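# Place an amber bottle upright under the capping head

## Task

Lift any single amber bottle from the bench and set it down standing upright on the light-coloured riser that sits on the capping machine's platform, directly beneath the capping head, while every other bottle stays upright.

## Robot and tools

Robot: two arms, left_arm and right_arm, each with a two-finger gripper. The fingers extend along the gripper's +z axis and close along its y axis. The reported end_effector_position is the point between the pads, roughly 1 cm short of the fingertips.

Frames: the scene frame has its origin at table-top height midway between the nominal arm bases, +z up, +x reaching out over the table, and left_arm on the +y side (arm names do not match image sides). Calibrated bases in the scene frame: left_arm at (-0.031, +0.316, +0.014) m, quat_wxyz (+1.000, 0, 0, +0.027); right_arm at (+0.028, -0.373, +0.047) m, quat_wxyz (+1.000, 0, 0, +0.007); both have +z up. Each arm's hand poses, targets, velocities and wrist-camera pose are given in that arm's own base frame; fixed cameras and the table use the scene frame. Printed hand positions may be off by a few centimetres, more at long reach.

A row (used by execute_actions and move) is 14 numbers in [-1, 1]: dx, dy, dz, rx, ry, rz, opening for left_arm, then the same seven for right_arm. Both arms are always included. dx..rz are offsets from that arm's Hand target as it stood when the action or move began, along that arm's base axes; rotation is about the Hand target position, with rx, ry, rz forming one rotation vector. Scale: 1.0 = 0.6 m or 180 degrees (so 0.05 = 3 cm). A translation longer than 1.0 is shortened. Opening is absolute, not an offset: +1 fully open (0.094 m), -1 shut. Sending six zeros re-requests the current Hand target; to keep a gripper unchanged, resend its present opening, since 0 means half open.

execute_actions(actions, cameras): actions is a list of actions; each action is up to 15 rows, one per 1/30 s step, and a short table repeats its final row to fill 15 steps. All rows of one action count from the action's starting Hand target; each new action starts from the updated target, so repeating an offset keeps moving. An empty list just returns state and images.

move(target, speed, blend, opening_speed, blocking, cameras): straight-line path of each gripper toward target, one 14-number row or a list of up to 15 rows, all offsets measured from the same starting Hand targets (not chained). speed in m/s, 0.002 to 2.9, default 0.25 (rotation up to twice that in rad/s), one value or one per target. blend in metres rounds corners in a list. opening_speed is the rate of the commanded opening per second on the -1..+1 scale, at least 0.2; use a low value to close gently. Paths take at least 0.5 s and are cut at 10 s. They do not avoid obstacles or the other arm; grippers lag and can overshoot, especially fast or with an outstretched arm. Avoid paths that pass near an arm's own base. blocking=false returns after about 0.5 s while the move continues. The result adds a move: line: done (at rest within 10 mm and 2 degrees), off_target, moving, held or fault, plus limits such as paced (pose clipped) or held (steps withheld).

wait(seconds 0 to 10) lets the scene run holding last commands. stop brakes a running move. zoom_image(camera, region [x0, y0, x1, y1], at most 504 by 504 pixels) enlarges part of the latest image from cam_head_left, cam_head_right, cam_left_wrist or cam_right_wrist (each 896x504). finished_scene(scene: the current scene number) ends the scene permanently; the goal must hold without the robot.

Controller behaviour: each step the commanded orientation is clipped to within 40 degrees of the measured one. Friction and weight can leave a gripper a centimetre or more short of its target with no contact; the next command, even all zeros, retries, or you add the missing distance. Hand target in results is the last command after clipping. An arm blocked by an object keeps pushing until commanded back past its gripper.

Result readings: grip_measured is the finger opening on the command scale (may read up to ~2.7 mm wide when empty, and narrower than a held part under squeeze). A command ~0.05 below the touch reading (0.11+ for round items) gives full force, about 50-64 N per pad. Release by commanding well above grip_measured. grip_effort_nm: gripper motor effort, negative closing; not a pad force. Joint velocities show "within noise" when still. Joint torques include gravity, have offsets and noise; joints 1-3 wrap at ±28 N m. Joint ranges (rad): waist -2.618..3.054, shoulder 0..3.142, elbow 0..3.142 (straight 2.901), wrist pitch and yaw ±1.571, wrist roll ±2.094.

Motor heat rises when holding loads, stretching out or pushing at unreachable poses: MOTOR HOT at 75 °C, a fault fold of that arm at 90 °C, collapse at 100 °C.

Avoid: dropping or releasing a moving bottle, knocking over other bottles, anything leaving the table, fast impacts or hard presses, arms hitting or gripping each other, and arm fault stops. Loose objects may get an occasional small push.

Each tool is called after "Call:" as name([rows], argument=value, ...), one row to a line, values as JSON.

## Session

Call:
execute_actions(actions=[])

Scene clock: 0.00 s.
left_arm: end_effector_position=(+0.2497, -0.2121, +0.2574) grip_measured=+1.000 grip_effort_nm=n/a end_effector_quat_wxyz=(+0.566, +0.020, +0.669, -0.481) | right_arm: end_effector_position=(+0.2063, +0.0648, +0.2448) grip_measured=+1.000 grip_effort_nm=n/a end_effector_quat_wxyz=(+0.400, +0.018, +0.851, +0.340)
Joint positions: left_arm=[-0.676 0.831 0.259 0.678 0.057 -0.68 0.094] | right_arm=[-0.418 0.654 0.812 -0.994 -0.922 0.002 0.094]
Joint velocities: within noise
Joint torques (N m): no reading
Motor temperatures (°C): left_arm=[27 34 39 39 27 25 26] | right_arm=[29 36 34 40 27 28 30]
Heat: left arm: 39 °C; right arm: 40 °C.
Hand target: left_arm +0.2493, -0.2119, +0.2629; +0.571, +0.022, +0.664, -0.482 | right_arm +0.2054, +0.0663, +0.2495; +0.407, +0.011, +0.848, +0.341
Tool commands: left_gripper/opening=+1.0 right_gripper/opening=+1.0

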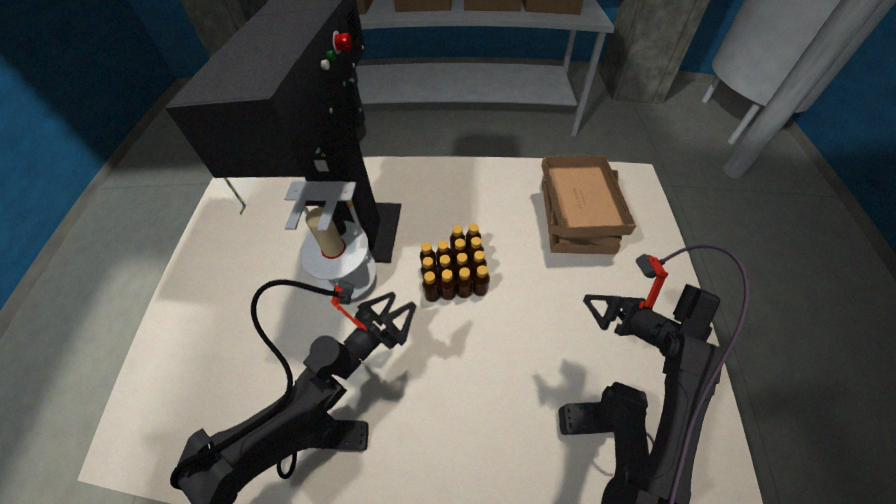

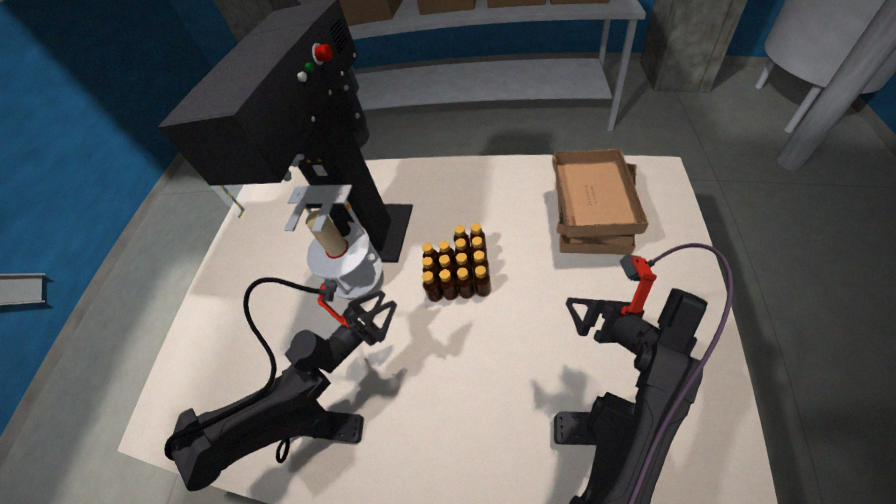

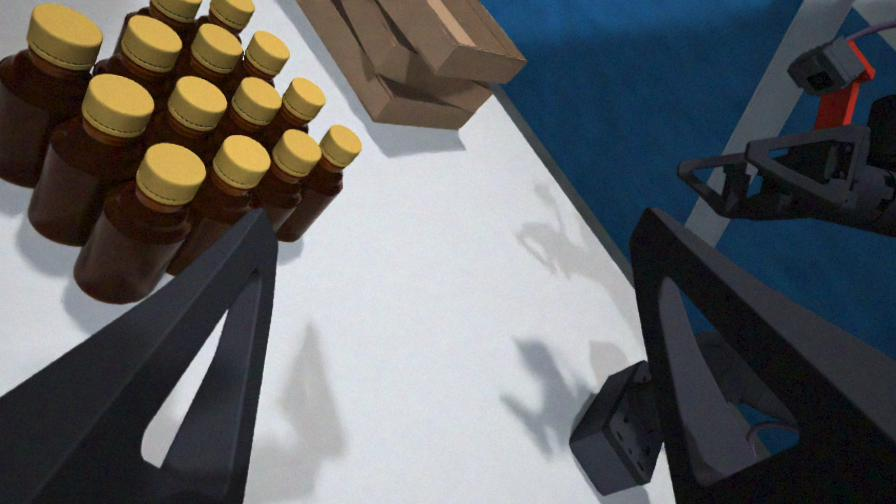

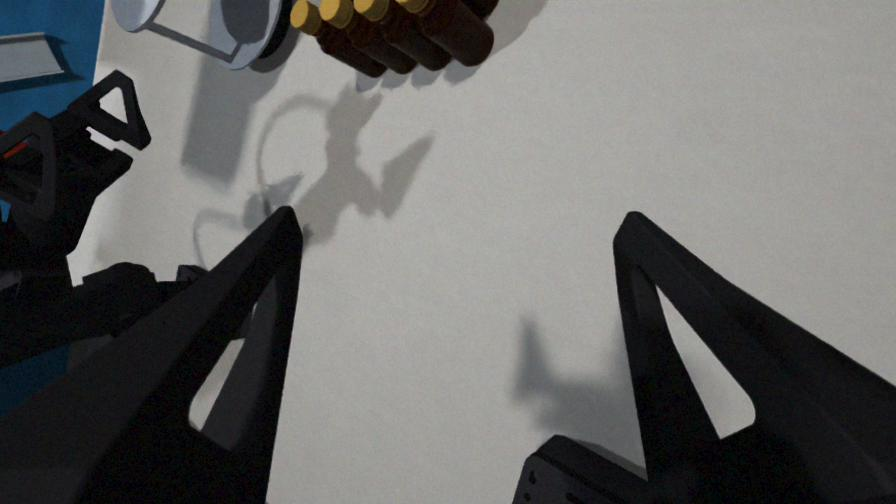

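Call:
zoom_image(camera="cam_head_left", region=[260, 140, 500, 320])

Call:
zoom_image(camera="cam_head_right", region=[260, 140, 500, 320])

Scaled by 2.100 from the camera's 896x504 image, which has a finer 1280x720 frame.

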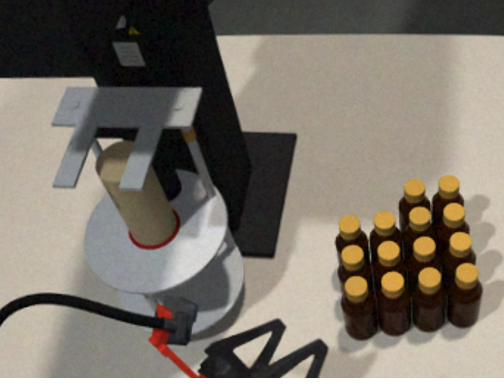

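Scaled by 2.100 from the camera's 896x504 image, which has a finer 1280x720 frame.

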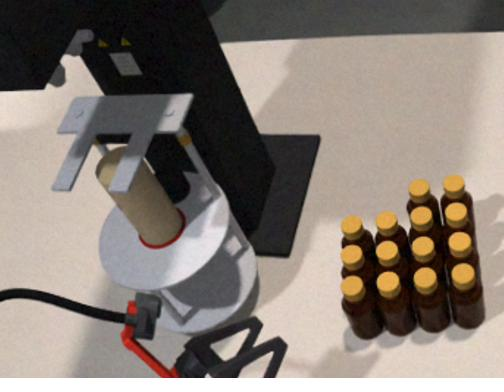

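Call:
zoom_image(camera="cam_head_left", region=[150, 0, 400, 240])

Call:
zoom_image(camera="cam_head_right", region=[150, 0, 400, 240])

Scaled by 2.016 from the camera's 896x504 image, which has a finer 1280x720 frame.

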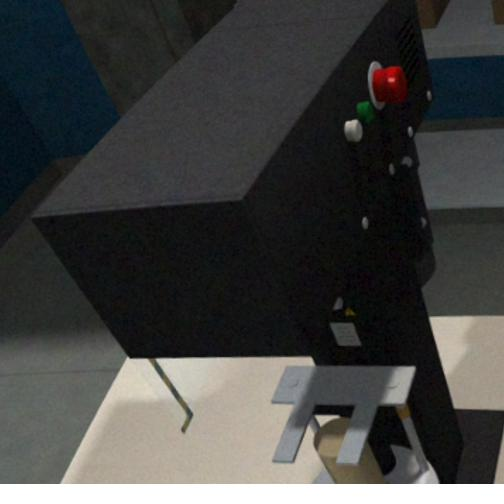

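Scaled by 2.016 from the camera's 896x504 image, which has a finer 1280x720 frame.

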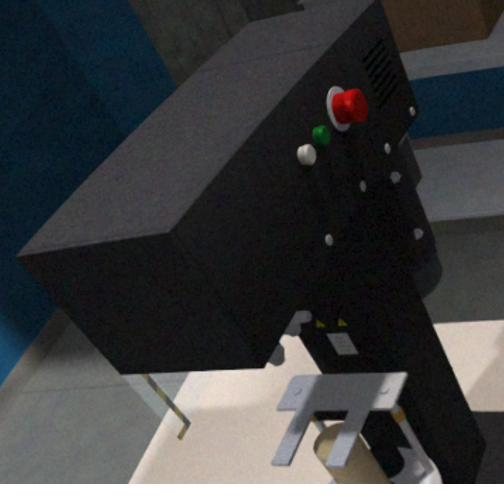

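Call:
move(target=[0.001, 0.3698, 0.1618, 0.0998, -0.2967, 0.3187, 1.0, 0, 0, 0, 0, 0, 0, 1.0], speed=0.35, cameras=["cam_left_wrist", "cam_head_left"])

Scene clock: 182.70 s.
left_arm: end_effector_position=(+0.2690, +0.0098, +0.3285) grip_measured=+1.000 grip_effort_nm=-0.037 end_effector_quat_wxyz=(+0.887, -0.012, +0.461, -0.008) | right_arm: end_effector_position=(+0.2063, +0.0648, +0.2448) grip_measured=+1.000 grip_effort_nm=-0.012 end_effector_quat_wxyz=(+0.400, +0.018, +0.851, +0.340)
Joint positions: left_arm=[0.051 0.896 0.072 1.436 0.027 -0.055 0.094] | right_arm=[-0.418 0.654 0.812 -0.994 -0.922 0.002 0.094]
Joint velocities: within noise
Joint torques (N m): left_arm=[0.66 -0.54 8.43 3.16 0.04 0.2] | right_arm=[0.08 0.49 6.65 1.33 -0.49 -0.06]
Motor temperatures (°C): left_arm=[27 31 42 45 26 25 25] | right_arm=[27 33 33 38 26 26 28]
Heat: left arm: 45 °C; right arm: 38 °C.
Hand target: left_arm +0.2500, +0.0099, +0.3599; +0.940, +0.000, +0.342, +0.000 | right_arm +0.2054, +0.0663, +0.2495; +0.407, +0.011, +0.848, +0.341
Off the commanded pose: left_arm 0.037 m, 15 deg | right_arm 0.005 m, 1 deg.
joint sent to its limit (left arm) — joint 4 (wrist pitch), upper limit. The joint targets are off in orientation, not in position.
move: off_target (left_arm)
camera_calibration:
cam_left_wrist: T_world_to_cam=[[-0.0337408, -0.998902, 0.0325018, 0.0127041], [-0.304613, -0.0206947, -0.952251, 0.391974], [0.951878, -0.0420303, -0.303581, -0.0385748], [0, 0, 0, 1]] pos_world=[0.156548, 0.0191807, 0.361135]
Images, in order (width x height): cam_head_left 896x504, cam_left_wrist 896x504.

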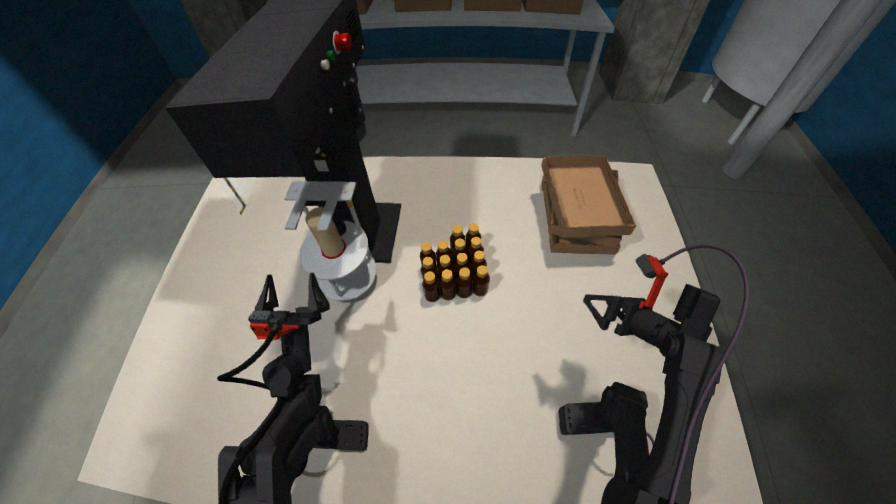

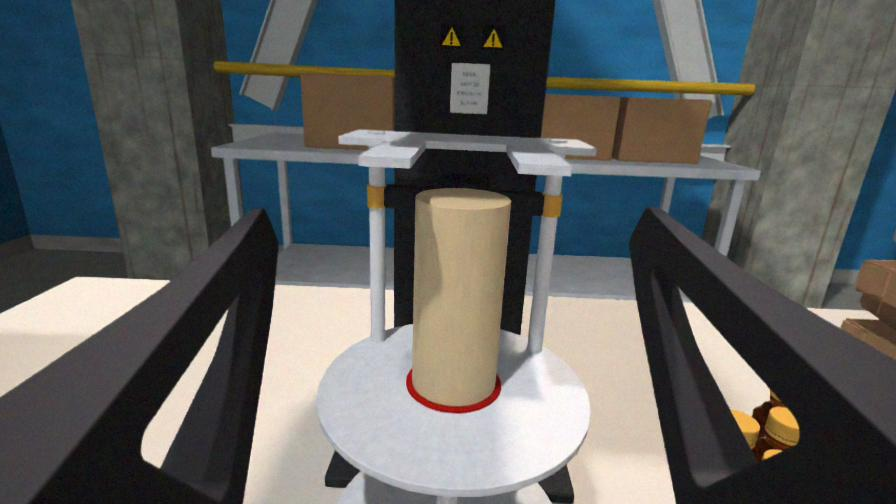

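Call:
zoom_image(camera="cam_left_wrist", region=[300, 100, 620, 280])

Call:
zoom_image(camera="cam_left_wrist", region=[290, 300, 620, 500])

Scaled by 1.575 from the camera's 896x504 image, which has a finer 1280x720 frame.

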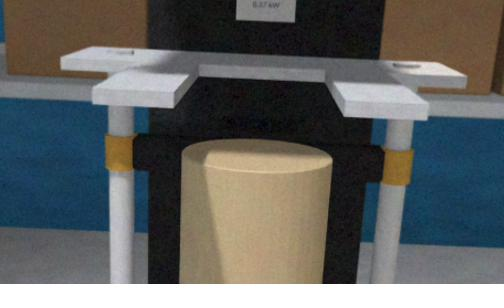

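Scaled by 1.527 from the camera's 896x504 image, which has a finer 1280x720 frame.

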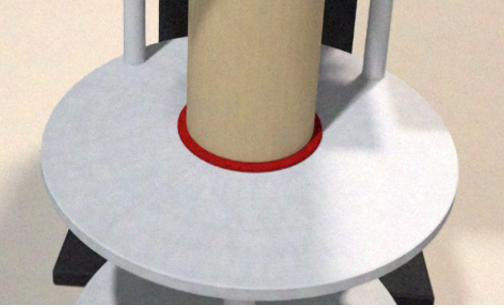

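Call:
move(target=[0.21, -0.3348, -0.1332, 0.4542, 0.2482, 0.2482, 1.0, 0, 0, 0, 0, 0, 0, 1.0], speed=0.4, cameras=["cam_left_wrist", "cam_head_left", "cam_head_right"])

Scene clock: 262.20 s.
left_arm: end_effector_position=(+0.3743, -0.1873, +0.2714) grip_measured=+1.000 grip_effort_nm=-0.042 end_effector_quat_wxyz=(+0.464, +0.472, +0.531, +0.529) | right_arm: end_effector_position=(+0.2063, +0.0648, +0.2448) grip_measured=+1.000 grip_effort_nm=-0.012 end_effector_quat_wxyz=(+0.400, +0.018, +0.851, +0.340)
Joint positions: left_arm=[-0.818 1.453 0.775 0.663 -0.942 1.566 0.094] | right_arm=[-0.418 0.654 0.812 -0.994 -0.922 0.002 0.094]
Joint velocities: within noise
Joint torques (N m): left_arm=[-0.42 -6.27 10.55 1.76 -0.17 0.07] | right_arm=[-0.1 0.47 6.63 1.36 -0.5 -0.06]
Motor temperatures (°C): left_arm=[27 29 44 58 26 24 24] | right_arm=[27 32 33 37 26 25 27]
Heat: left arm: 58 °C; right arm: 37 °C.
Hand target: left_arm +0.3760, -0.1910, +0.2801; +0.467, +0.467, +0.531, +0.531 | right_arm +0.2054, +0.0663, +0.2495; +0.407, +0.011, +0.848, +0.341
Off the commanded pose: left_arm 0.010 m, 1 deg | right_arm 0.005 m, 1 deg.
move: done
camera_calibration:
cam_left_wrist: T_world_to_cam=[[-0.0298683, -0.0165904, -0.999416, 0.283752], [-0.864757, 0.501885, 0.0175125, 0.409958], [0.501302, 0.864775, -0.0293372, 0.0996472], [0, 0, 0, 1]] pos_world=[0.313036, -0.287217, 0.279331]
Images, in order (width x height): cam_head_left 896x504, cam_head_right 896x504, cam_left_wrist 896x504.

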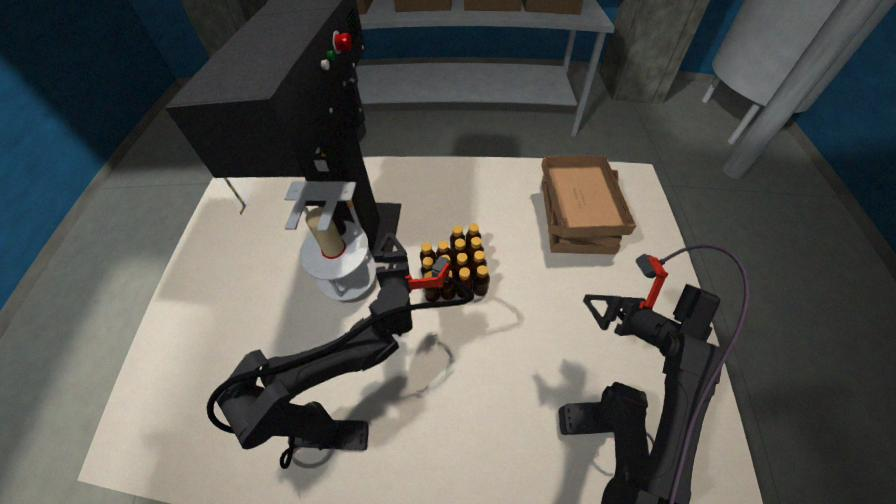

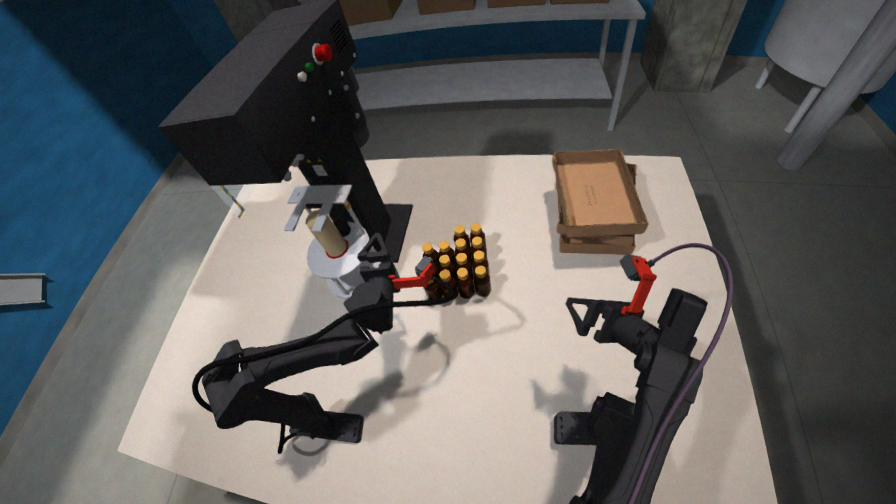

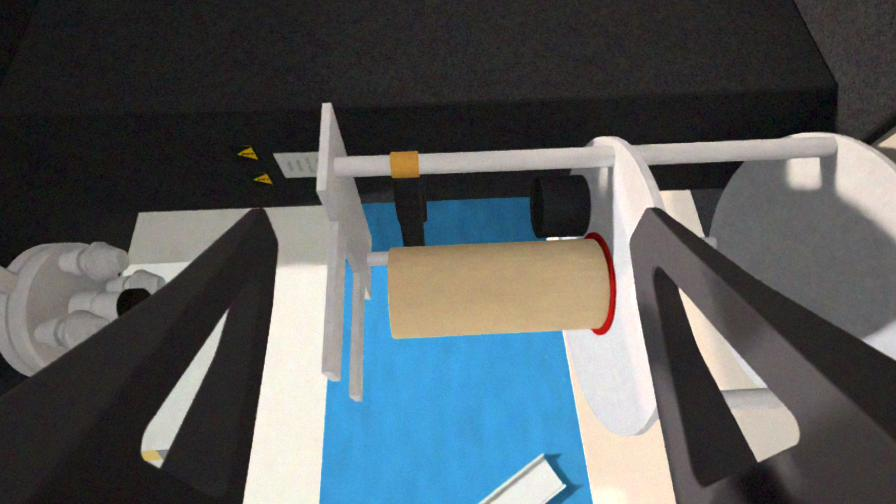

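Call:
zoom_image(camera="cam_left_wrist", region=[0, 120, 320, 440])

Call:
zoom_image(camera="cam_left_wrist", region=[300, 90, 680, 450])

Scaled by 1.575 from the camera's 896x504 image, which has a finer 1280x720 frame.

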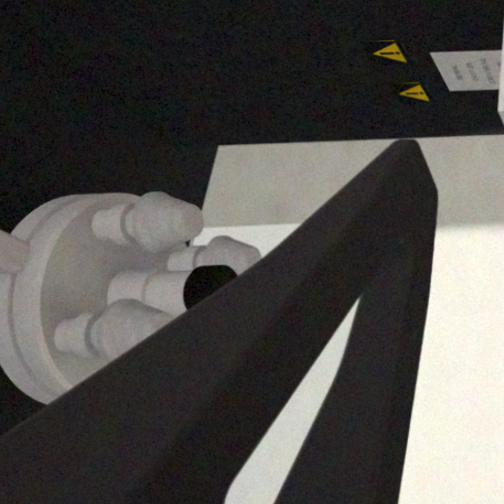

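Scaled by 1.326 from the camera's 896x504 image, which has a finer 1280x720 frame.

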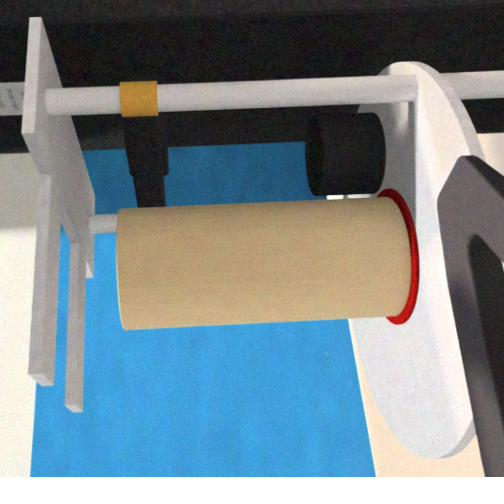

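Call:
move(target=[-0.1767, -0.015, -0.0502, -0.7169, -0.0198, -0.0802, 1.0, 0, 0, 0, 0, 0, 0, 1.0], speed=0.5, cameras=["cam_left_wrist", "cam_head_left", "cam_head_right"])

Scene clock: 465.17 s.
left_arm: end_effector_position=(+0.2723, -0.2004, +0.2542) grip_measured=+1.000 grip_effort_nm=-0.061 end_effector_quat_wxyz=(+0.687, -0.179, +0.645, -0.284) | right_arm: end_effector_position=(+0.2063, +0.0648, +0.2448) grip_measured=+1.000 grip_effort_nm=-0.012 end_effector_quat_wxyz=(+0.400, +0.018, +0.851, +0.340)
Joint positions: left_arm=[-1.082 1.205 0.366 1.019 -0.952 -0.516 0.094] | right_arm=[-0.418 0.654 0.812 -0.994 -0.922 0.002 0.094]
Joint velocities: within noise
Joint torques (N m): left_arm=[-0.7 -3.02 5.9 2.03 0.01 -0.11] | right_arm=[0.02 0.38 6.5 1.32 -0.49 -0.07]
Motor temperatures (°C): left_arm=[26 33 44 42 25 24 24] | right_arm=[26 29 32 35 26 24 27]
Heat: left arm: 44 °C; right arm: 35 °C.
Hand target: left_arm +0.2700, -0.1999, +0.2499; +0.685, -0.182, +0.644, -0.288 | right_arm +0.2054, +0.0663, +0.2495; +0.407, +0.011, +0.848, +0.341
Off the commanded pose: left_arm 0.005 m, 1 deg | right_arm 0.005 m, 1 deg.
move: done
camera_calibration:
cam_left_wrist: T_world_to_cam=[[-0.182443, -0.758771, 0.625285, -0.25682], [-0.781115, -0.274383, -0.560868, 0.297244], [0.597138, -0.590746, -0.542628, -0.0256808], [0, 0, 0, 1]] pos_world=[0.200662, -0.12848, 0.313366]
Images, in order (width x height): cam_head_left 896x504, cam_head_right 896x504, cam_left_wrist 896x504.

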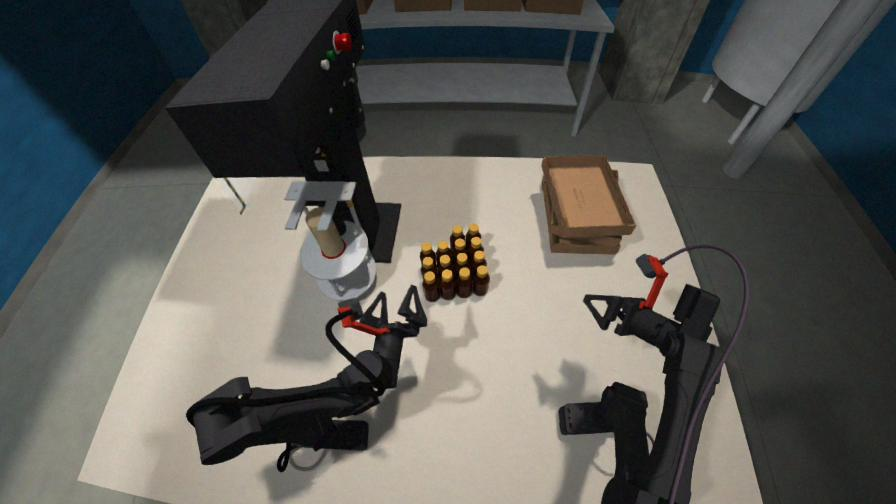

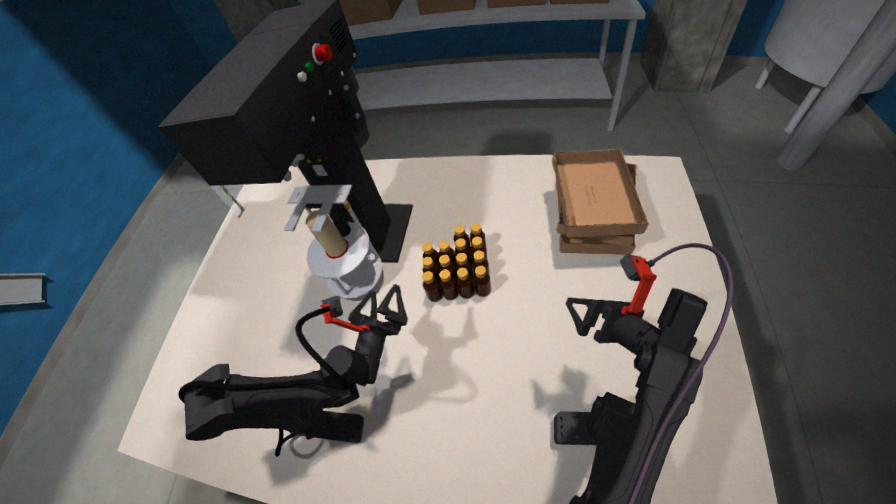

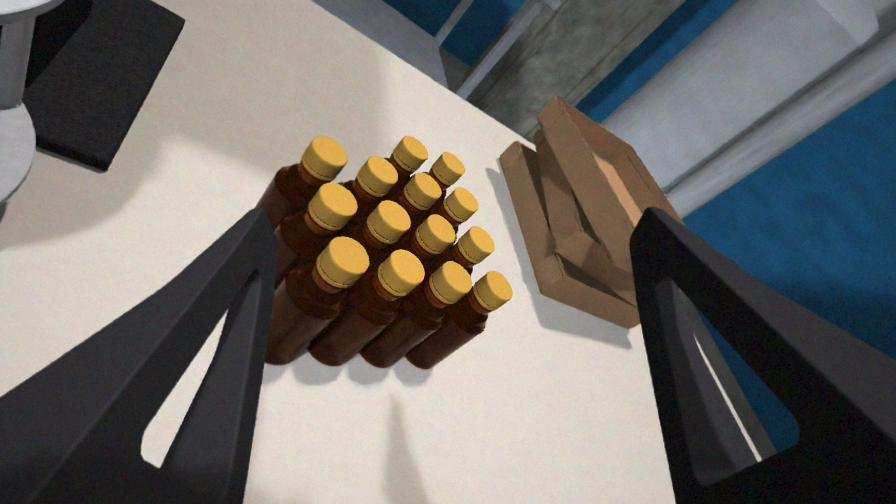

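Call:
zoom_image(camera="cam_left_wrist", region=[250, 120, 530, 380])

Scaled by 1.800 from the camera's 896x504 image, which has a finer 1280x720 frame.

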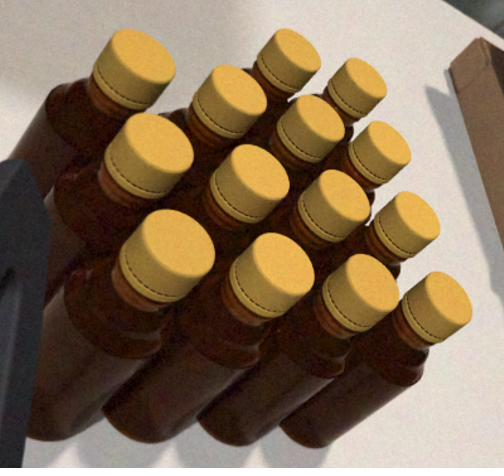

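Call:
zoom_image(camera="cam_left_wrist", region=[390, 250, 530, 380])

Call:
zoom_image(camera="cam_left_wrist", region=[250, 220, 400, 380])

Scaled by 3.600 from the camera's 896x504 image, which has a finer 1280x720 frame.

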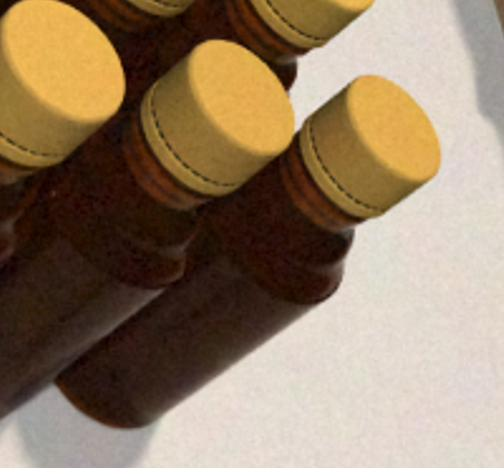

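Scaled by 3.150 from the camera's 896x504 image, which has a finer 1280x720 frame.

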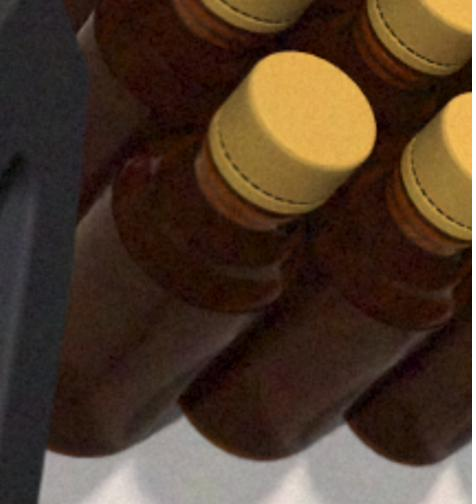

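Call:
move(target=[0.05, 0.1332, -0.1165, -0.2830, 0.0484, 0.0214, 1.0, 0, 0, 0, 0, 0, 0, 1.0], speed=0.4, cameras=["cam_left_wrist"])

Scene clock: 621.73 s.
left_arm: end_effector_position=(+0.3006, -0.1242, +0.1825) grip_measured=+1.000 grip_effort_nm=-0.071 end_effector_quat_wxyz=(+0.500, -0.496, +0.503, -0.502) | right_arm: end_effector_position=(+0.2063, +0.0648, +0.2448) grip_measured=+1.000 grip_effort_nm=-0.017 end_effector_quat_wxyz=(+0.400, +0.018, +0.851, +0.340)
Joint positions: left_arm=[-0.793 1.232 0.164 1.072 -0.784 -1.564 0.094] | right_arm=[-0.418 0.654 0.812 -0.994 -0.922 0.002 0.094]
Joint velocities: within noise
Joint torques (N m): left_arm=[0.69 -3.33 5.49 2.03 -0.04 -0.05] | right_arm=[0.03 0.47 6.65 1.37 -0.49 -0.05]
Motor temperatures (°C): left_arm=[26 28 39 42 25 24 24] | right_arm=[26 28 32 34 26 24 26]
Heat: left arm: 42 °C; right arm: 34 °C.
Hand target: left_arm +0.3000, -0.1201, +0.1801; +0.500, -0.500, +0.500, -0.500 | right_arm +0.2054, +0.0663, +0.2495; +0.407, +0.011, +0.848, +0.341
Off the commanded pose: left_arm 0.005 m, 1 deg | right_arm 0.005 m, 1 deg.
move: done
camera_calibration:
cam_left_wrist: T_world_to_cam=[[-0.0255517, 0.0158468, 0.999548, -0.168263], [-0.801313, -0.598144, -0.0110012, 0.165552], [0.5977, -0.801232, 0.0279818, -0.166965], [0, 0, 0, 1]] pos_world=[0.228154, -0.0320872, 0.174681]
Images, in order (width x height): cam_left_wrist 896x504.

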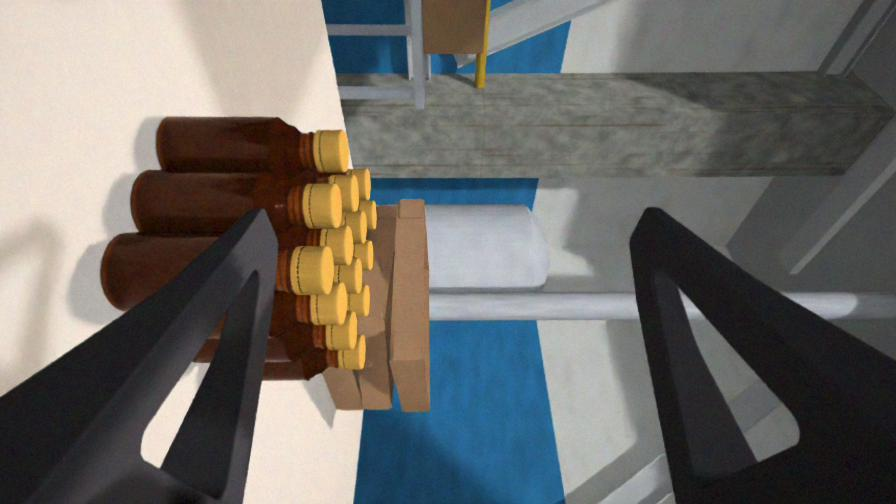

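Call:
zoom_image(camera="cam_left_wrist", region=[90, 100, 390, 400])

Scaled by 1.680 from the camera's 896x504 image, which has a finer 1280x720 frame.

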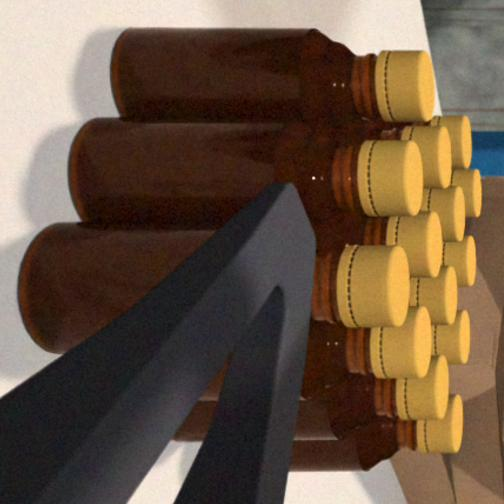

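Call:
move(target=[0.03, 0.2085, 0.3915, 0.5002, 0.0127, -0.0397, 1.0, 0, 0, 0, 0, 0, 0, 1.0], speed=0.4, cameras=["cam_left_wrist", "cam_head_left", "cam_head_right"])

Scene clock: 778.73 s.
left_arm: end_effector_position=(+0.3211, +0.0047, +0.4020) grip_measured=+1.000 grip_effort_nm=-0.076 end_effector_quat_wxyz=(+0.660, +0.014, +0.751, -0.021) | right_arm: end_effector_position=(+0.2063, +0.0648, +0.2448) grip_measured=+1.000 grip_effort_nm=-0.022 end_effector_quat_wxyz=(+0.400, +0.018, +0.851, +0.340)
Joint positions: left_arm=[0.087 0.872 1.097 -0.355 0.137 0.005 0.094] | right_arm=[-0.418 0.654 0.812 -0.994 -0.922 0.002 0.094]
Joint velocities: within noise
Joint torques (N m): left_arm=[0.76 -1.36 10.65 2.09 0.13 0.11] | right_arm=[-0.01 0.49 6.65 1.37 -0.5 -0.04]
Motor temperatures (°C): left_arm=[26 27 38 45 25 24 24] | right_arm=[25 27 32 33 26 24 26]
Heat: left arm: 45 °C; right arm: 33 °C.
Hand target: left_arm +0.3180, +0.0051, +0.4150; +0.669, +0.020, +0.743, -0.018 | right_arm +0.2054, +0.0663, +0.2495; +0.407, +0.011, +0.848, +0.341
Off the commanded pose: left_arm 0.013 m, 1 deg | right_arm 0.005 m, 1 deg.
move: off_target (left_arm)
camera_calibration:
cam_left_wrist: T_world_to_cam=[[-0.0693035, -0.996971, 0.0352862, 0.0173008], [-0.866102, 0.0425786, -0.49805, 0.475198], [0.495039, -0.0650781, -0.86643, 0.307069], [0, 0, 0, 1]] pos_world=[0.260758, 0.0169986, 0.502115]
Images, in order (width x height): cam_head_left 896x504, cam_head_right 896x504, cam_left_wrist 896x504.

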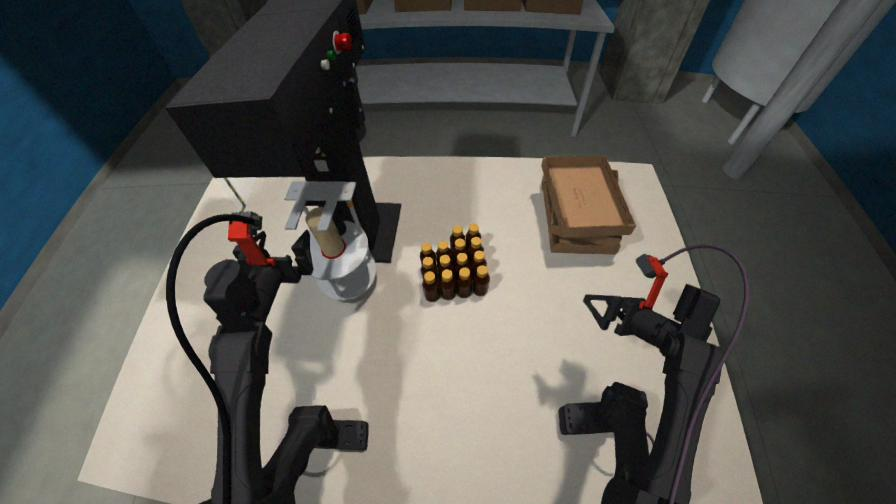

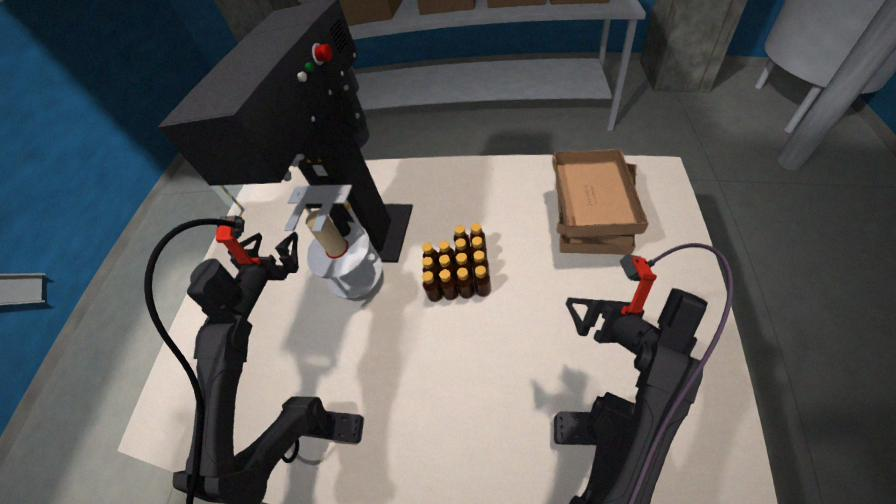

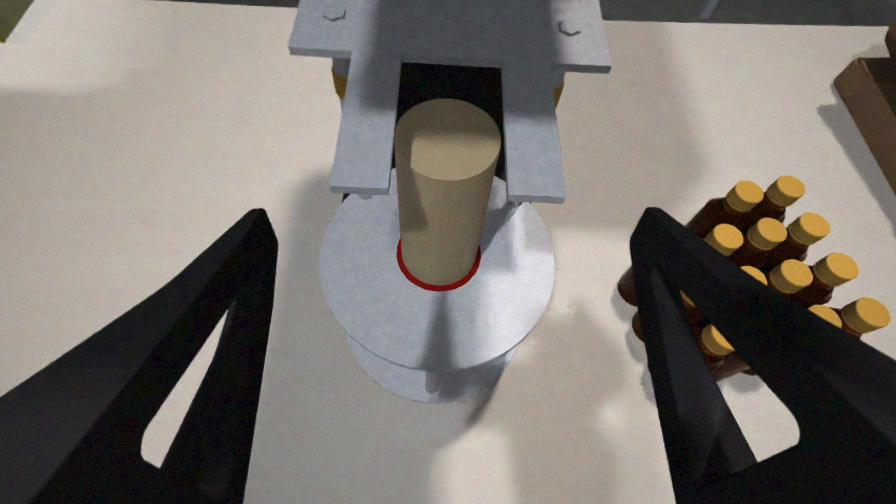

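Call:
zoom_image(camera="cam_left_wrist", region=[250, 0, 650, 300])

Call:
zoom_image(camera="cam_left_wrist", region=[310, 30, 590, 240])

Scaled by 1.260 from the camera's 896x504 image, which has a finer 1280x720 frame.

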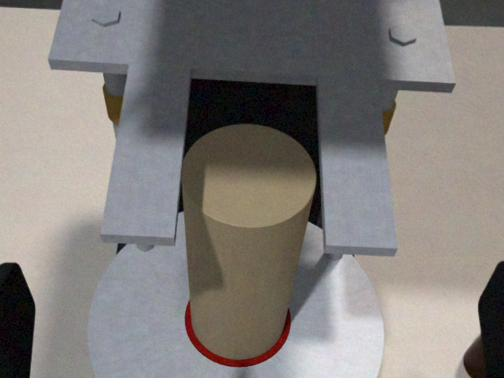

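Scaled by 1.800 from the camera's 896x504 image, which has a finer 1280x720 frame.

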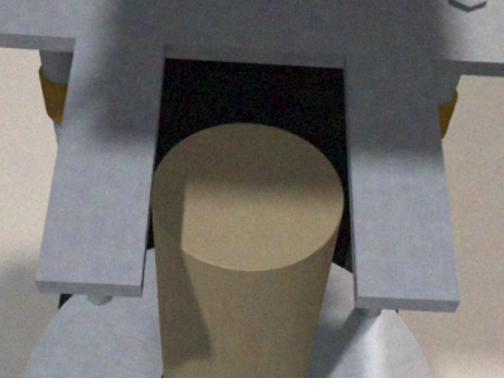

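Call:
zoom_image(camera="cam_left_wrist", region=[600, 150, 896, 400])

Scaled by 1.703 from the camera's 896x504 image, which has a finer 1280x720 frame.

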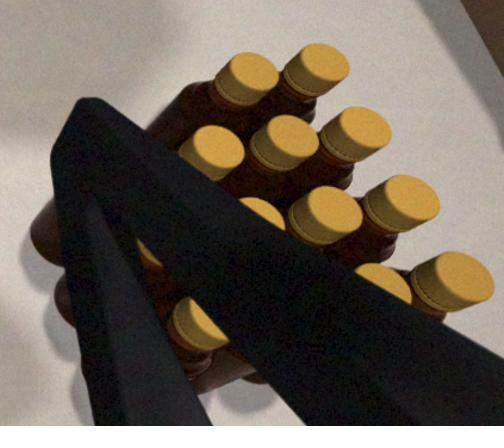

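Call:
move(target=[0.0033, -0.1418, -0.0083, 0.4819, -0.1479, -0.1217, 1.0, 0, 0, 0, 0, 0, 0, 1.0], speed=0.5, cameras=["cam_left_wrist"])

Scene clock: 883.73 s.
left_arm: end_effector_position=(+0.3240, -0.0747, +0.3975) grip_measured=+1.000 grip_effort_nm=-0.085 end_effector_quat_wxyz=(+0.588, +0.595, +0.393, +0.382) | right_arm: end_effector_position=(+0.2063, +0.0648, +0.2448) grip_measured=+1.000 grip_effort_nm=-0.012 end_effector_quat_wxyz=(+0.400, +0.018, +0.851, +0.340)
Joint positions: left_arm=[-0.028 0.877 0.96 -0.101 0.382 1.57 0.094] | right_arm=[-0.418 0.654 0.812 -0.994 -0.922 0.002 0.094]
Joint velocities: within noise
Joint torques (N m): left_arm=[-0.59 -1.46 11.25 1.98 0.21 0] | right_arm=[-0.06 0.46 6.5 1.37 -0.49 -0.06]
Motor temperatures (°C): left_arm=[26 26 49 44 25 24 24] | right_arm=[25 27 31 33 26 24 26]
Heat: left arm: 49 °C; right arm: 33 °C.
Hand target: left_arm +0.3200, -0.0800, +0.4099; +0.596, +0.596, +0.380, +0.380 | right_arm +0.2054, +0.0663, +0.2495; +0.407, +0.011, +0.848, +0.341
Off the commanded pose: left_arm 0.014 m, 2 deg | right_arm 0.005 m, 1 deg.
move: off_target (left_arm)
camera_calibration:
cam_left_wrist: T_world_to_cam=[[-0.047344, -0.00973971, -0.998831, 0.416144], [-0.488393, 0.872501, 0.0146417, 0.214663], [0.871339, 0.488515, -0.0460645, -0.110163], [0, 0, 0, 1]] pos_world=[0.220531, -0.129424, 0.40744]
Images, in order (width x height): cam_left_wrist 896x504.

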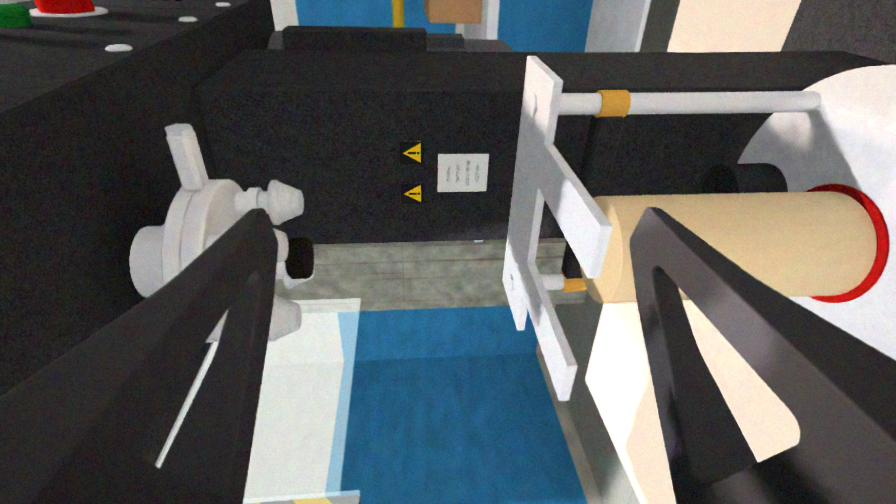

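Call:
zoom_image(camera="cam_left_wrist", region=[0, 20, 340, 360])

Scaled by 1.482 from the camera's 896x504 image, which has a finer 1280x720 frame.

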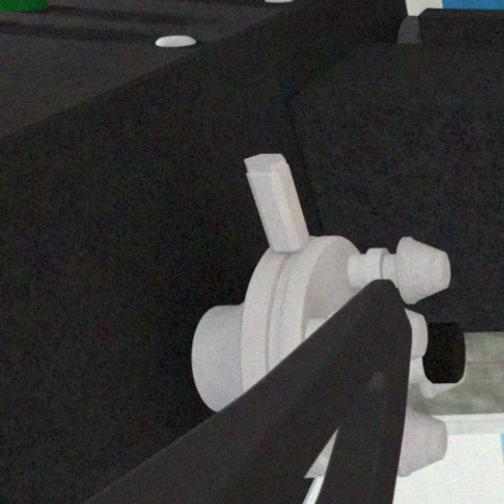

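Call:
wait(seconds=0, cameras=["cam_head_left", "cam_head_right", "cam_left_wrist"])

Call:
zoom_image(camera="cam_head_left", region=[220, 160, 400, 300])

Call:
zoom_image(camera="cam_head_right", region=[200, 160, 400, 300])

Scene clock: 913.50 s.
left_arm: end_effector_position=(+0.3239, -0.0748, +0.3974) grip_measured=+1.000 grip_effort_nm=-0.090 end_effector_quat_wxyz=(+0.588, +0.595, +0.393, +0.382) | right_arm: end_effector_position=(+0.2063, +0.0648, +0.2448) grip_measured=+1.000 grip_effort_nm=-0.012 end_effector_quat_wxyz=(+0.400, +0.018, +0.851, +0.340)
Joint positions: left_arm=[-0.028 0.877 0.96 -0.101 0.383 1.57 0.094] | right_arm=[-0.418 0.654 0.812 -0.994 -0.922 0.002 0.094]
Joint velocities: within noise
Joint torques (N m): left_arm=[-0.58 -1.42 11.25 2 0.2 0] | right_arm=[0.06 0.46 6.54 1.36 -0.5 -0.04]
Motor temperatures (°C): left_arm=[26 26 44 42 25 24 24] | right_arm=[25 26 31 33 26 24 26]
Heat: left arm: 44 °C; right arm: 33 °C.
Hand target: left_arm +0.3200, -0.0800, +0.4099; +0.596, +0.596, +0.380, +0.380 | right_arm +0.2054, +0.0663, +0.2495; +0.407, +0.011, +0.848, +0.341
Tool commands: left_gripper/opening=+1.0 right_gripper/opening=+1.0
Off the commanded pose: left_arm 0.014 m, 2 deg | right_arm 0.005 m, 1 deg.
camera_calibration:
cam_left_wrist: T_world_to_cam=[[-0.0474201, -0.00896867, -0.998835, 0.416158], [-0.487966, 0.872728, 0.0153301, 0.214271], [0.871574, 0.488124, -0.0457613, -0.110307], [0, 0, 0, 1]] pos_world=[0.220432, -0.129424, 0.407341]
Images, in order (width x height): cam_head_left 896x504, cam_head_right 896x504, cam_left_wrist 896x504.

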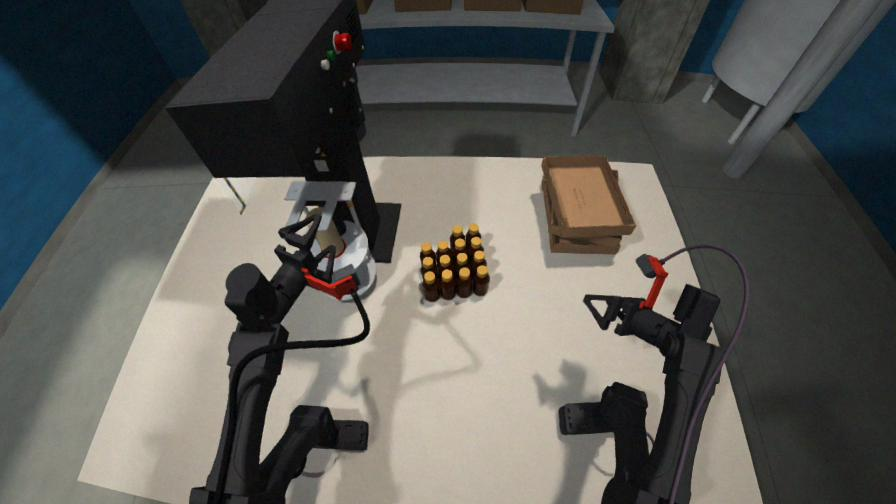

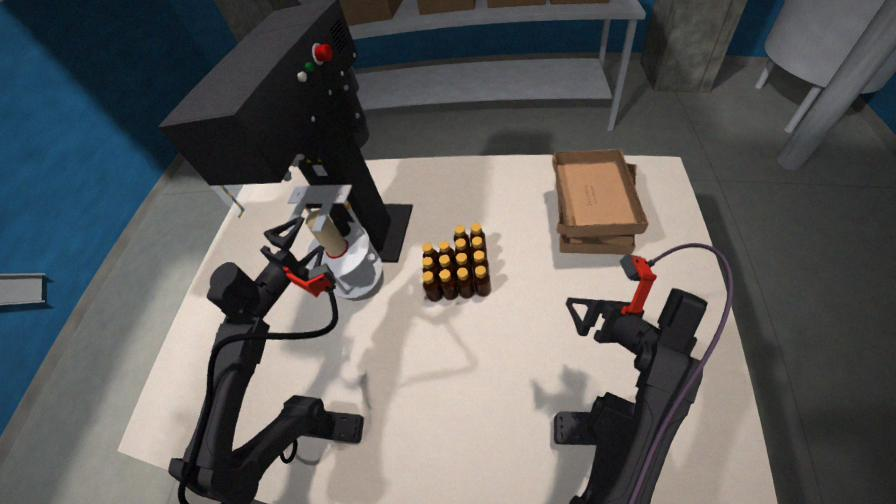

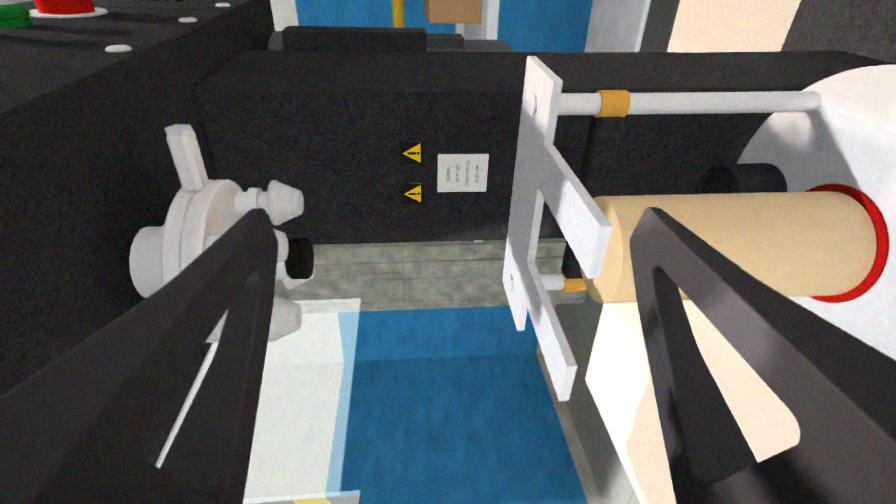

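Scaled by 2.800 from the camera's 896x504 image, which has a finer 1280x720 frame.

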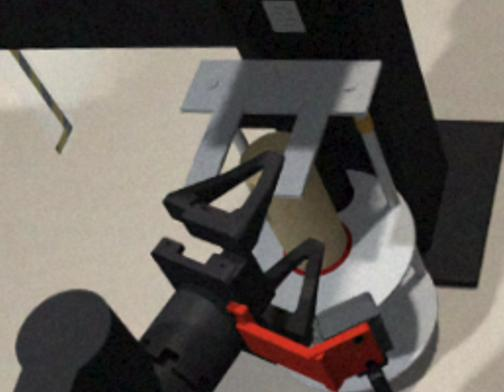

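Scaled by 2.520 from the camera's 896x504 image, which has a finer 1280x720 frame.

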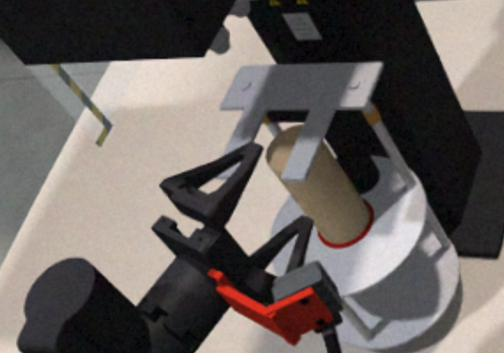

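Call:
move(target=[-0.0017, -0.2558, -0.3998, -0.4629, 0.1915, 0.0652, -0.1, 0, 0, 0, 0, 0, 0, 1.0], speed=0.5, cameras=["cam_left_wrist"])

Scene clock: 1069.80 s.
left_arm: end_effector_position=(+0.3213, -0.2329, +0.1727) grip_measured=-0.097 grip_effort_nm=-0.164 end_effector_quat_wxyz=(+0.670, +0.102, +0.731, -0.082) | right_arm: end_effector_position=(+0.2063, +0.0648, +0.2448) grip_measured=+1.000 grip_effort_nm=-0.012 end_effector_quat_wxyz=(+0.400, +0.018, +0.851, +0.340)
Joint positions: left_arm=[-0.9 1.49 0.424 0.955 -0.636 -0.05 0.042] | right_arm=[-0.418 0.654 0.812 -0.994 -0.922 0.002 0.094]
Joint velocities: within noise
Joint torques (N m): left_arm=[-0.65 -5.15 5.72 2.34 -0.14 -0.18] | right_arm=[0.1 0.51 6.6 1.34 -0.5 -0.04]
Motor temperatures (°C): left_arm=[26 26 44 42 25 24 24] | right_arm=[25 26 31 33 26 24 26]
Heat: left arm: 44 °C; right arm: 33 °C.
Hand target: left_arm +0.3189, -0.2334, +0.1701; +0.670, +0.096, +0.731, -0.088 | right_arm +0.2054, +0.0663, +0.2495; +0.407, +0.011, +0.848, +0.341
Off the commanded pose: left_arm 0.004 m, 1 deg | right_arm 0.005 m, 1 deg.
move: done
camera_calibration:
cam_left_wrist: T_world_to_cam=[[-0.279507, -0.960124, 0.0061825, -0.130358], [-0.814217, 0.233609, -0.531486, 0.404866], [0.508848, -0.153588, -0.847045, 0.0644284], [0, 0, 0, 1]] pos_world=[0.260429, -0.209845, 0.27056]
Images, in order (width x height): cam_left_wrist 896x504.

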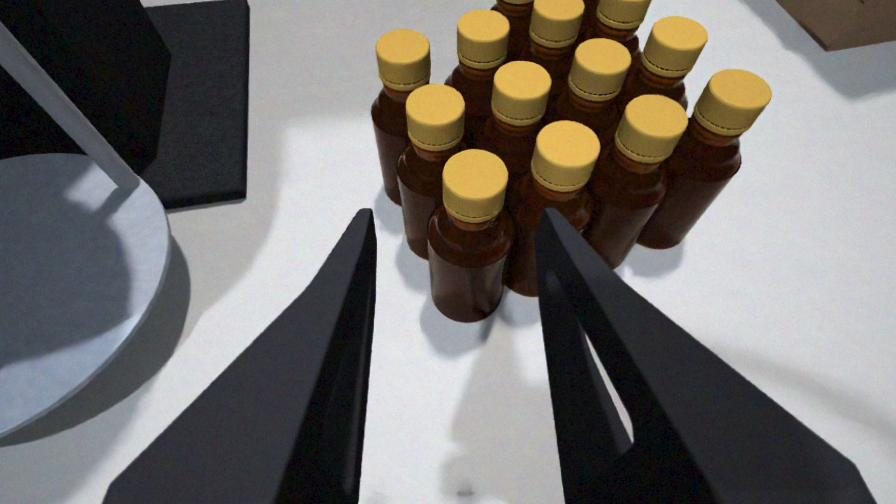

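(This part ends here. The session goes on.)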